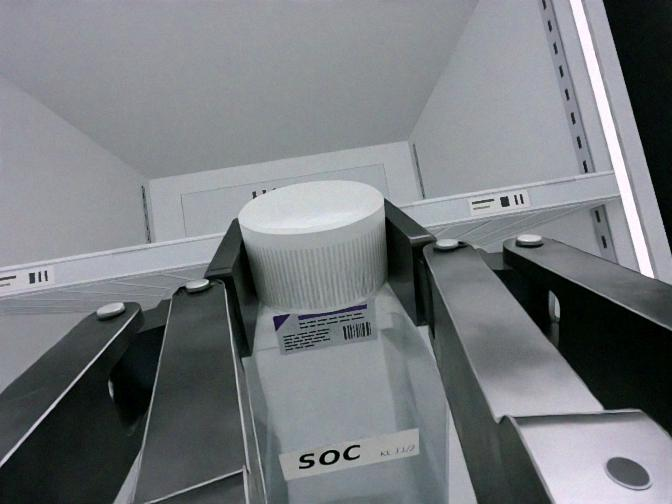

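Request:
execute_actions([
  {"rows":[[0.004,0,-0.006,0,0,0,-1,0,-0.9,0,0,0,0,0,0,-1,-0.1,-0.8],[0.012,0,-0.018,0,0,0,-1,0,-0.9,0,0,0,0,0,0,-1,-0.1,-0.8],[0.023,0,-0.034,0,0,0,-1,0,-0.9,0,0,0,0,0,0,-1,-0.1,-0.8],[0.037,0,-0.055,0,0,0,-1,0,-0.9,0,0,0,0,0,0,-1,-0.1,-0.8],[0.053,0,-0.079,0,0,0,-1,0,-0.9,0,0,0,0,0,0,-1,-0.1,-0.8],[0.071,0,-0.105,0,0,0,-1,0,-0.9,0,0,0,0,0,0,-1,-0.1,-0.8],[0.09,0,-0.134,0,0,0,-1,0,-0.9,0,0,0,0,0,0,-1,-0.1,-0.8],[0.108,0,-0.161,0,0,0,-1,0,-0.9,0,0,0,0,0,0,-1,-0.1,-0.8],[0.126,0,-0.187,0,0,0,-1,0,-0.9,0,0,0,0,0,0,-1,-0.1,-0.8],[0.142,0,-0.211,0,0,0,-1,0,-0.9,0,0,0,0,0,0,-1,-0.1,-0.8],[0.156,0,-0.231,0,0,0,-1,0,-0.9,0,0,0,0,0,0,-1,-0.1,-0.8],[0.167,0,-0.248,0,0,0,-1,0,-0.9,0,0,0,0,0,0,-1,-0.1,-0.8],[0.175,0,-0.26,0,0,0,-1,0,-0.9,0,0,0,0,0,0,-1,-0.1,-0.8],[0.179,0,-0.2657,0,0,0,-1,0,-0.9,0,0,0,0,0,0,-1,-0.1,-0.8]],"steps":24},
  {"rows":[[0,0,0,0,-0.004,0,-1,0,-0.9,0,0,0,0,0,0,-1,-0.1,-0.8],[0,0,0,0,-0.012,0,-1,0,-0.9,0,0,0,0,0,0,-1,-0.1,-0.8],[0,0,0,0,-0.023,0,-1,0,-0.9,0,0,0,0,0,0,-1,-0.1,-0.8],[0,0,0,0,-0.037,0,-1,0,-0.9,0,0,0,0,0,0,-1,-0.1,-0.8],[0,0,0,0,-0.053,0,-1,0,-0.9,0,0,0,0,0,0,-1,-0.1,-0.8],[0,0,0,0,-0.071,0,-1,0,-0.9,0,0,0,0,0,0,-1,-0.1,-0.8],[0,0,0,0,-0.09,0,-1,0,-0.9,0,0,0,0,0,0,-1,-0.1,-0.8],[0,0,0,0,-0.11,0,-1,0,-0.9,0,0,0,0,0,0,-1,-0.1,-0.8],[0,0,0,0,-0.13,0,-1,0,-0.9,0,0,0,0,0,0,-1,-0.1,-0.8],[0,0,0,0,-0.15,0,-1,0,-0.9,0,0,0,0,0,0,-1,-0.1,-0.8],[0,0,0,0,-0.17,0,-1,0,-0.9,0,0,0,0,0,0,-1,-0.1,-0.8],[0,0,0,0,-0.19,0,-1,0,-0.9,0,0,0,0,0,0,-1,-0.1,-0.8],[0,0,0,0,-0.205,0,-1,0,-0.9,0,0,0,0,0,0,-1,-0.1,-0.8],[0,0,0,0,-0.216,0,-1,0,-0.9,0,0,0,0,0,0,-1,-0.1,-0.8],[0,0,0,0,-0.2222,0,-1,0,-0.9,0,0,0,0,0,0,-1,-0.1,-0.8]],"steps":40},
], cameras=["cam_left_wrist"])

Scene clock: 99.73 s.
left_arm: end_effector_position=(+0.0890, +0.1753, +0.3254) position_measured=160 object_status=2 end_effector_quat_wxyz=(+0.001, +0.793, +0.000, +0.610) | right_arm: end_effector_position=(-0.1434, -0.0929, +0.4001) position_measured=209 object_status=2 end_effector_quat_wxyz=(+0.574, -0.413, -0.574, -0.412)
Joint positions: left_arm=[0.72 -2.172 -0.856 1.415 -4.141 0.647 -2.784] | right_arm=[-0.65 1.214 -1.54 2.525 -4.126 -0.89 3.143]
Joint torques (N m): left_arm=[11.05 -61.04 -29.75 1.03 0.24 1.6] | right_arm=[3.86 -13.11 -29.42 -5.99 4.52 -0.84]
Wrist force (N): left_arm=[-6.6 -1.0 -0.3] | right_arm=[-25.2 12.0 -3.4]
Wrist torque (N m): left_arm=[-0.07 0.20 0.00] | right_arm=[-0.44 0.67 0.36]
Wrist force, peak (N): left_arm=[-2.3 -0.4 -13.2] | right_arm=[-26.0 11.9 -3.3]
Hand target: left_arm +0.0890, +0.1753, +0.3254; +0.001, +0.793, +0.000, +0.610 | right_arm -0.1434, -0.0929, +0.4001; +0.574, -0.413, -0.574, -0.412
Off the commanded pose: left_arm 0.000 m, 0 deg | right_arm 0.000 m, 0 deg.
left_rail: position_m=0.720 speed_m_s=0.50 position_status=done
right_rail: position_m=-0.650 speed_m_s=0.14 position_status=done
camera_calibration:
cam_left_wrist: T_world_to_cam=[[-0.139637, -0.986147, -0.0895351, 0.206508], [-0.541804, 0.151776, -0.826688, 0.293106], [0.828825, -0.0669255, -0.555491, 0.261477], [0, 0, 0, 1]] pos_world=[-0.0290764, 0.176661, 0.406045]
Images, in order (width x height): cam_left_wrist 672x504.

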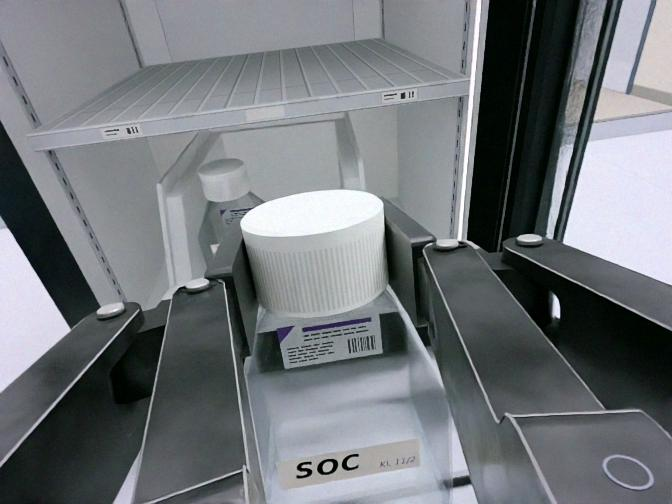

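Request:
execute_actions([
  {"left_rail":{"position_m":1.35,"speed_m_s":0.5,"acceleration_factor":0.4},"steps":150,"until":{"left_rail":{"position_status":["!=","moving"]}}},
  {"rows":[[0,0,0.005,0,0,0,-1,0,-0.9,0,0,0,0,0,0,-1,-0.1,-0.8],[0,0,0.015,0,0,0,-1,0,-0.9,0,0,0,0,0,0,-1,-0.1,-0.8],[-0.001,0,0.03,0,0,0,-1,0,-0.9,0,0,0,0,0,0,-1,-0.1,-0.8],[-0.001,0,0.05,0,0,0,-1,0,-0.9,0,0,0,0,0,0,-1,-0.1,-0.8],[-0.002,0,0.075,0,0,0,-1,0,-0.9,0,0,0,0,0,0,-1,-0.1,-0.8],[-0.003,0,0.103,0,0,0,-1,0,-0.9,0,0,0,0,0,0,-1,-0.1,-0.8],[-0.004,0,0.133,0,0,0,-1,0,-0.9,0,0,0,0,0,0,-1,-0.1,-0.8],[-0.005,0,0.163,0,0,0,-1,0,-0.9,0,0,0,0,0,0,-1,-0.1,-0.8],[-0.006,0,0.19,0,0,0,-1,0,-0.9,0,0,0,0,0,0,-1,-0.1,-0.8],[-0.007,0,0.218,0,0,0,-1,0,-0.9,0,0,0,0,0,0,-1,-0.1,-0.8],[-0.008,0,0.243,0,0,0,-1,0,-0.9,0,0,0,0,0,0,-1,-0.1,-0.8],[-0.008,0,0.263,0,0,0,-1,0,-0.9,0,0,0,0,0,0,-1,-0.1,-0.8],[-0.009,0,0.277,0,0,0,-1,0,-0.9,0,0,0,0,0,0,-1,-0.1,-0.8],[-0.0093,0,0.287,0,0,0,-1,0,-0.9,0,0,0,0,0,0,-1,-0.1,-0.8]],"steps":20},
  {"rows":[[0,0,0.005,0,0,0,-1,0,-0.9,0,0,0,0,0,0,-1,-0.1,-0.8],[0,0,0.015,0,0,0,-1,0,-0.9,0,0,0,0,0,0,-1,-0.1,-0.8],[-0.001,0,0.03,0,0,0,-1,0,-0.9,0,0,0,0,0,0,-1,-0.1,-0.8],[-0.001,0,0.05,0,0,0,-1,0,-0.9,0,0,0,0,0,0,-1,-0.1,-0.8],[-0.002,0,0.075,0,0,0,-1,0,-0.9,0,0,0,0,0,0,-1,-0.1,-0.8],[-0.003,0,0.103,0,0,0,-1,0,-0.9,0,0,0,0,0,0,-1,-0.1,-0.8],[-0.004,0,0.133,0,0,0,-1,0,-0.9,0,0,0,0,0,0,-1,-0.1,-0.8],[-0.005,0,0.163,0,0,0,-1,0,-0.9,0,0,0,0,0,0,-1,-0.1,-0.8],[-0.006,0,0.19,0,0,0,-1,0,-0.9,0,0,0,0,0,0,-1,-0.1,-0.8],[-0.007,0,0.218,0,0,0,-1,0,-0.9,0,0,0,0,0,0,-1,-0.1,-0.8],[-0.008,0,0.243,0,0,0,-1,0,-0.9,0,0,0,0,0,0,-1,-0.1,-0.8],[-0.008,0,0.263,0,0,0,-1,0,-0.9,0,0,0,0,0,0,-1,-0.1,-0.8],[-0.009,0,0.277,0,0,0,-1,0,-0.9,0,0,0,0,0,0,-1,-0.1,-0.8],[-0.0093,0,0.287,0,0,0,-1,0,-0.9,0,0,0,0,0,0,-1,-0.1,-0.8]],"steps":45},
], cameras=["cam_left_wrist","cam_bench_left"])

Request:
zoom_image(camera="cam_bench_left", region=[180, 180, 360, 315])

Scene clock: 105.10 s.
left_arm: end_effector_position=(+0.4190, +0.8048, +0.2261) position_measured=160 object_status=2 end_effector_quat_wxyz=(+0.001, +0.793, +0.000, +0.610) | right_arm: end_effector_position=(-0.1434, -0.0929, +0.4001) position_measured=209 object_status=2 end_effector_quat_wxyz=(+0.574, -0.413, -0.574, -0.412)
Joint positions: left_arm=[1.35 -1.598 -0.771 1.314 -5.157 0.261 -1.674] | right_arm=[-0.65 1.214 -1.54 2.525 -4.126 -0.89 3.143]
Joint torques (N m): left_arm=[11.42 -63.07 -6.94 1.32 -2.03 1.5] | right_arm=[3.98 -14.42 -29.67 -5.9 4.15 -0.91]
Wrist force (N): left_arm=[-6.7 -0.7 -0.3] | right_arm=[-25.7 11.7 -3.6]
Wrist torque (N m): left_arm=[-0.01 0.17 0.00] | right_arm=[-0.47 0.69 0.36]
Wrist force, peak (N): left_arm=[-7.8 -1.6 2.4] | right_arm=[-26.1 11.9 -3.6]
Hand target: left_arm +0.4190, +0.8048, +0.2261; +0.001, +0.793, +0.000, +0.610 | right_arm -0.1434, -0.0929, +0.4001; +0.574, -0.413, -0.574, -0.412
Off the commanded pose: left_arm 0.000 m, 0 deg | right_arm 0.000 m, 0 deg.
left_rail: position_m=1.350 speed_m_s=0.50 position_status=done
right_rail: position_m=-0.650 speed_m_s=0.14 position_status=done
camera_calibration:
cam_left_wrist: T_world_to_cam=[[-0.139554, -0.986153, -0.0895889, 0.86446], [-0.541816, 0.151776, -0.82668, 0.294215], [0.82883, -0.0668261, -0.555495, -0.0250645], [0, 0, 0, 1]] pos_world=[0.300824, 0.806161, 0.306744]
Images, in order (width x height): cam_bench_left 672x504, cam_left_wrist 672x504.

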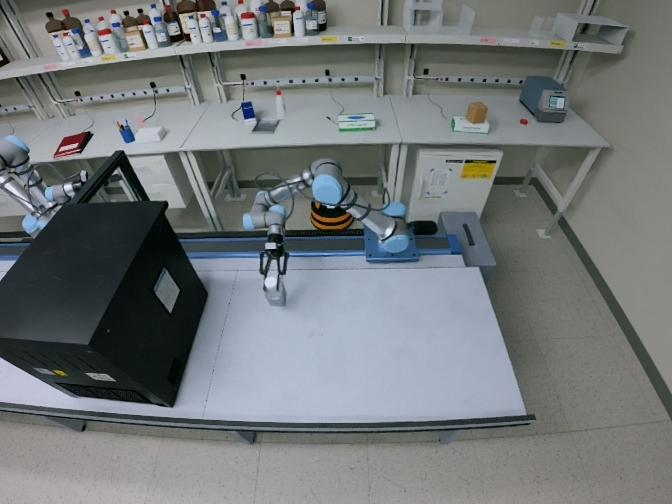

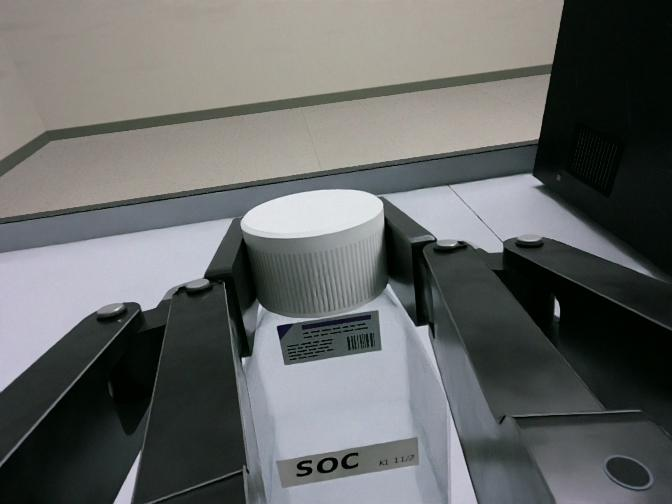

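Scaled by 2.800 from the camera's 672x504 image, which has a finer 960x720 frame.

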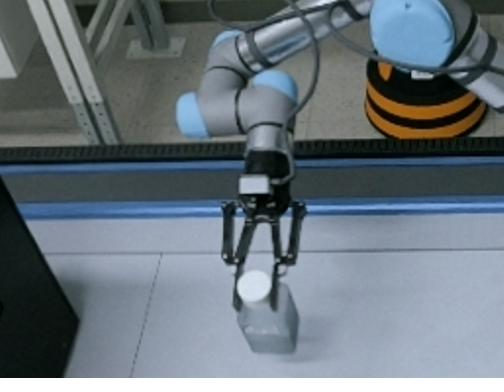

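Request:
execute_actions([
  {"rows":[[-0.004,0,0.001,0,0.005,0,-1,0,-0.9,0,0,0,0,0,0,-1,-0.1,-0.8],[-0.012,0,0.003,0,0.01,0,-1,0,-0.9,0,0,0,0,0,0,-1,-0.1,-0.8],[-0.024,0,0.0064,0,0.015,0,-1,0,-0.9,0,0,0,0,0,0,-1,-0.1,-0.8],[-0.039,0,0.0105,0,0.02,0,-1,0,-0.9,0,0,0,0,0,0,-1,-0.1,-0.8],[-0.055,0,0.0147,0,0.025,0,-1,0,-0.9,0,0,0,0,0,0,-1,-0.1,-0.8],[-0.072,0,0.0193,0,0.03,0,-1,0,-0.9,0,0,0,0,0,0,-1,-0.1,-0.8],[-0.089,0,0.0239,0,0.035,0,-1,0,-0.9,0,0,0,0,0,0,-1,-0.1,-0.8],[-0.104,0,0.0279,0,0.039,0,-1,0,-0.9,0,0,0,0,0,0,-1,-0.1,-0.8],[-0.115,0,0.0309,0,0.039,0,-1,0,-0.9,0,0,0,0,0,0,-1,-0.1,-0.8],[-0.1224,0,0.0328,0,0.039,0,-1,0,-0.9,0,0,0,0,0,0,-1,-0.1,-0.8]],"steps":35},
], cameras=["cam_left_wrist","cam_bench_left"])

Request:
zoom_image(camera="cam_bench_left", region=[230, 220, 330, 320])

Scene clock: 106.90 s.
left_arm: end_effector_position=(+0.4197, +0.8033, +0.1549) position_measured=160 object_status=2 end_effector_quat_wxyz=(+0.003, +0.749, -0.001, +0.663) | right_arm: end_effector_position=(-0.1434, -0.0929, +0.4001) position_measured=209 object_status=2 end_effector_quat_wxyz=(+0.574, -0.413, -0.574, -0.412)
Joint positions: left_arm=[1.35 -1.612 -0.587 1.356 -5.201 0.127 -1.856] | right_arm=[-0.65 1.214 -1.54 2.525 -4.126 -0.89 3.143]
Joint torques (N m): left_arm=[14.74 -13.92 -18.45 -0.28 9.21 -1.43] | right_arm=[4.13 -13.96 -29.01 -6.19 3.87 -0.71]
Wrist force (N): left_arm=[48.0 -7.1 -15.8] | right_arm=[-25.4 11.9 -3.3]
Wrist torque (N m): left_arm=[-0.12 -1.39 0.39] | right_arm=[-0.46 0.72 0.36]
Wrist force, peak (N): left_arm=[48.0 -7.1 -16.1] | right_arm=[-26.0 11.8 -3.4]
Hand target: left_arm +0.4191, +0.8047, +0.1501; +0.001, +0.754, +0.000, +0.657 | right_arm -0.1434, -0.0929, +0.4001; +0.574, -0.413, -0.574, -0.412
Off the commanded pose: left_arm 0.005 m, 1 deg | right_arm 0.000 m, 0 deg.
left_rail: position_m=1.350 speed_m_s=0.50 position_status=done
right_rail: position_m=-0.650 speed_m_s=0.14 position_status=done
camera_calibration:
cam_left_wrist: T_world_to_cam=[[-0.130352, -0.985655, -0.107205, 0.855143], [-0.422173, 0.153015, -0.893508, 0.195108], [0.897094, -0.0712121, -0.436062, -0.10898], [0, 0, 0, 1]] pos_world=[0.291605, 0.80526, 0.218484]
Images, in order (width x height): cam_bench_left 672x504, cam_left_wrist 672x504.

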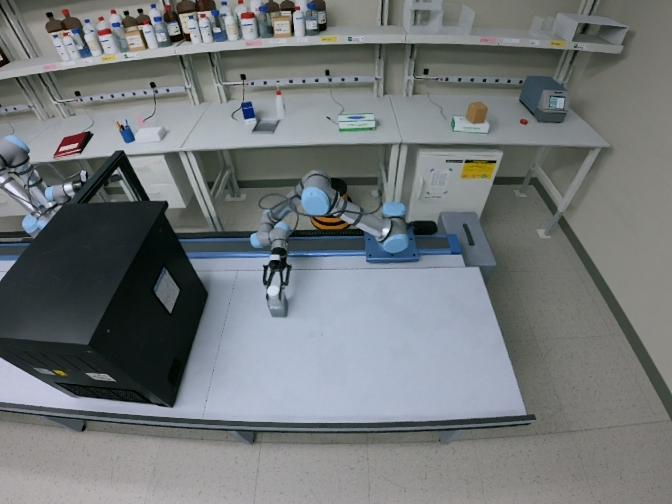

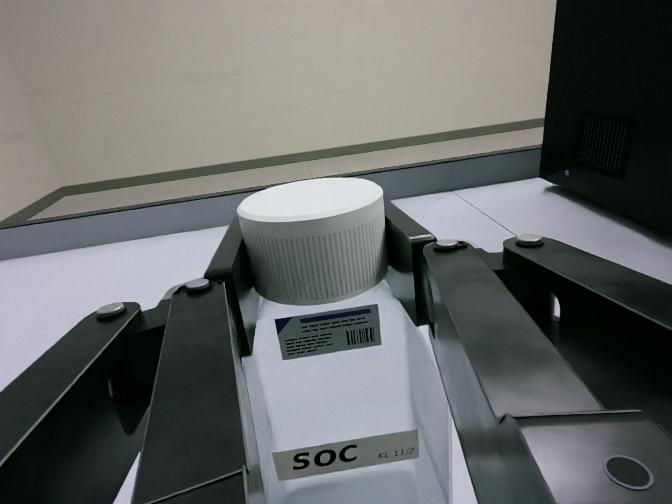

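Scaled by 5.040 from the camera's 672x504 image, which has a finer 960x720 frame.

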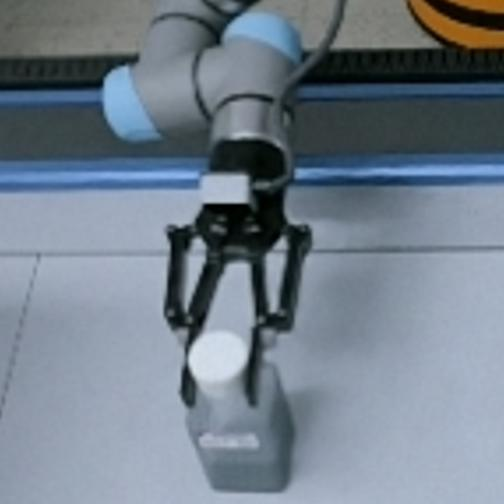

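Request:
execute_actions([
  {"rows":[[0.005,0,-0.0007,0,0,0,-1,0,-0.9,0,0,0,0,0,0,-1,-0.1,-0.8],[0.0107,0,-0.0015,0,0,0,-1,0,-0.9,0,0,0,0,0,0,-1,-0.1,-0.8]],"steps":20},
], cameras=["cam_left_wrist"])

Scene clock: 108.13 s.
left_arm: end_effector_position=(+0.4191, +0.8047, +0.1565) position_measured=160 object_status=2 end_effector_quat_wxyz=(+0.001, +0.754, +0.000, +0.657) | right_arm: end_effector_position=(-0.1434, -0.0929, +0.4001) position_measured=209 object_status=2 end_effector_quat_wxyz=(+0.574, -0.413, -0.574, -0.412)
Joint positions: left_arm=[1.35 -1.612 -0.598 1.358 -5.191 0.143 -1.857] | right_arm=[-0.65 1.214 -1.54 2.525 -4.126 -0.89 3.143]
Joint torques (N m): left_arm=[7.37 -64.67 -8.66 5.52 -3.95 -1.34] | right_arm=[4.28 -13.82 -29.37 -6.02 3.88 -0.55]
Wrist force (N): left_arm=[-6.0 -1.8 -0.8] | right_arm=[-25.5 11.9 -3.5]
Wrist torque (N m): left_arm=[-0.24 0.51 0.17] | right_arm=[-0.45 0.70 0.36]
Wrist force, peak (N): left_arm=[48.4 -7.3 -15.9] | right_arm=[-26.0 11.9 -3.5]
Hand target: left_arm +0.4191, +0.8046, +0.1566; +0.001, +0.754, +0.000, +0.657 | right_arm -0.1434, -0.0929, +0.4001; +0.574, -0.413, -0.574, -0.412
Off the commanded pose: left_arm 0.000 m, 0 deg | right_arm 0.000 m, 0 deg.
left_rail: position_m=1.350 speed_m_s=0.50 position_status=done
right_rail: position_m=-0.650 speed_m_s=0.14 position_status=done
camera_calibration:
cam_left_wrist: T_world_to_cam=[[-0.127426, -0.986177, -0.105915, 0.855663], [-0.436796, 0.151668, -0.886683, 0.202306], [0.89049, -0.0667238, -0.450084, -0.106268], [0, 0, 0, 1]] pos_world=[0.292031, 0.806061, 0.222179]
Images, in order (width x height): cam_left_wrist 672x504.

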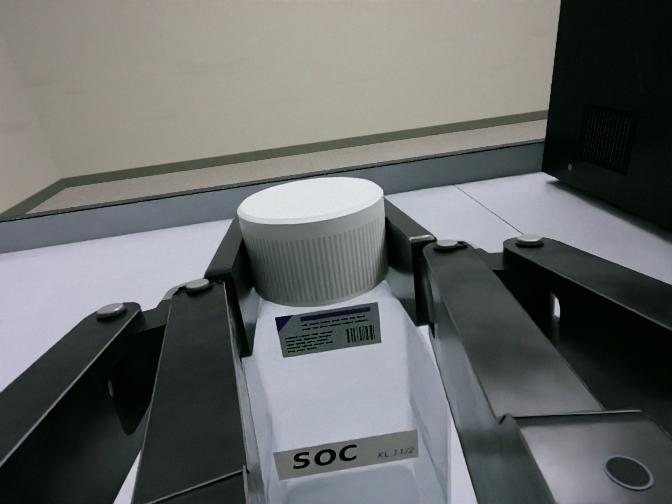

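Request:
execute_actions([
  {"rows":[[-0.001,0,0,0,-0.008,0,-1,0,-0.9,0,0,0,0,0,0,-1,-0.1,-0.8],[-0.0035,0,0.0005,0,-0.014,0,-1,0,-0.9,0,0,0,0,0,0,-1,-0.1,-0.8]],"steps":20},
])

Scene clock: 109.17 s.
left_arm: end_effector_position=(+0.4192, +0.8045, +0.1553) position_measured=160 object_status=2 end_effector_quat_wxyz=(+0.001, +0.767, +0.000, +0.641) | right_arm: end_effector_position=(-0.1434, -0.0929, +0.4001) position_measured=209 object_status=2 end_effector_quat_wxyz=(+0.574, -0.413, -0.574, -0.412)
Joint positions: left_arm=[1.35 -1.608 -0.625 1.35 -5.243 0.182 -1.77] | right_arm=[-0.65 1.214 -1.54 2.525 -4.126 -0.89 3.143]
Joint torques (N m): left_arm=[12.84 -45.47 2.08 -3.44 9.25 1.63] | right_arm=[4.5 -13.56 -29.03 -5.9 3.75 -0.55]
Wrist force (N): left_arm=[35.0 -3.8 -10.8] | right_arm=[-25.6 11.8 -3.4]
Wrist torque (N m): left_arm=[-0.14 -0.47 -0.06] | right_arm=[-0.46 0.67 0.36]
Wrist force, peak (N): left_arm=[39.2 -6.4 -12.0] | right_arm=[-26.1 11.7 -3.3]
Hand target: left_arm +0.4191, +0.8047, +0.1544; +0.001, +0.768, +0.000, +0.640 | right_arm -0.1434, -0.0929, +0.4001; +0.574, -0.413, -0.574, -0.412
Off the commanded pose: left_arm 0.001 m, 0 deg | right_arm 0.000 m, 0 deg.
left_rail: position_m=1.350 speed_m_s=0.50 position_status=done
right_rail: position_m=-0.650 speed_m_s=0.14 position_status=done

Request:
execute_actions([
  {"rows":[[0.0014,0,-0.0002,0,0,0,-1,0,-0.9,0,0,0,0,0,0,-1,-0.1,-0.8]],"steps":12},
  {"rows":[[0,0,0,0,0,0,-0.05,0,-1,0,0,0,0,0,0,-1,-0.1,-0.8]],"steps":25},
], cameras=["cam_left_wrist"])

Scene clock: 110.73 s.
left_arm: end_effector_position=(+0.4192, +0.8047, +0.1553) position_measured=135 object_status=3 end_effector_quat_wxyz=(+0.001, +0.768, +0.000, +0.640) | right_arm: end_effector_position=(-0.1434, -0.0929, +0.4001) position_measured=209 object_status=2 end_effector_quat_wxyz=(+0.574, -0.413, -0.574, -0.412)
Joint positions: left_arm=[1.35 -1.608 -0.627 1.35 -5.243 0.185 -1.769] | right_arm=[-0.65 1.214 -1.54 2.525 -4.126 -0.89 3.143]
Joint torques (N m): left_arm=[5.75 -53.19 -24.21 2.34 -3.52 1.19] | right_arm=[5.04 -13.71 -29.36 -5.81 3.45 -0.56]
Wrist force (N): left_arm=[-6.2 -1.7 -3.0] | right_arm=[-25.4 11.9 -3.4]
Wrist torque (N m): left_arm=[-0.20 0.78 0.00] | right_arm=[-0.46 0.69 0.36]
Wrist force, peak (N): left_arm=[35.6 -3.6 -10.9] | right_arm=[-26.0 12.0 -3.5]
Hand target: left_arm +0.4191, +0.8047, +0.1553; +0.001, +0.768, +0.000, +0.640 | right_arm -0.1434, -0.0929, +0.4001; +0.574, -0.413, -0.574, -0.412
Off the commanded pose: left_arm 0.000 m, 0 deg | right_arm 0.000 m, 0 deg.
left_rail: position_m=1.350 speed_m_s=0.50 position_status=done
right_rail: position_m=-0.650 speed_m_s=0.14 position_status=done
camera_calibration:
cam_left_wrist: T_world_to_cam=[[-0.132044, -0.98617, -0.100166, 0.856549], [-0.475324, 0.151669, -0.866639, 0.214176], [0.869845, -0.0668233, -0.488778, -0.0921534], [0, 0, 0, 1]] pos_world=[0.295065, 0.806061, 0.226368]
Images, in order (width x height): cam_left_wrist 672x504.

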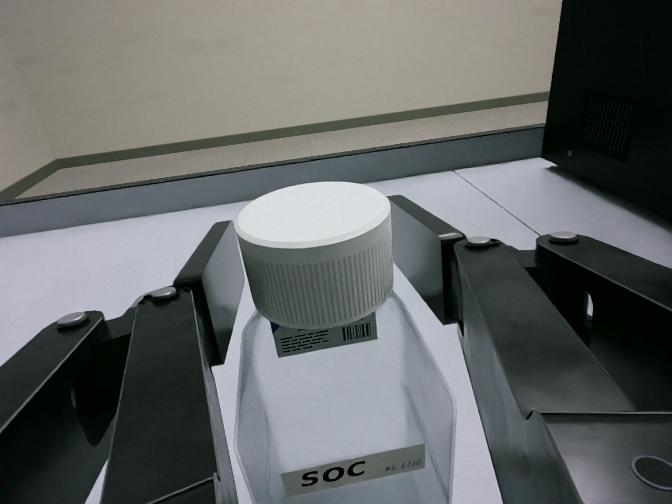

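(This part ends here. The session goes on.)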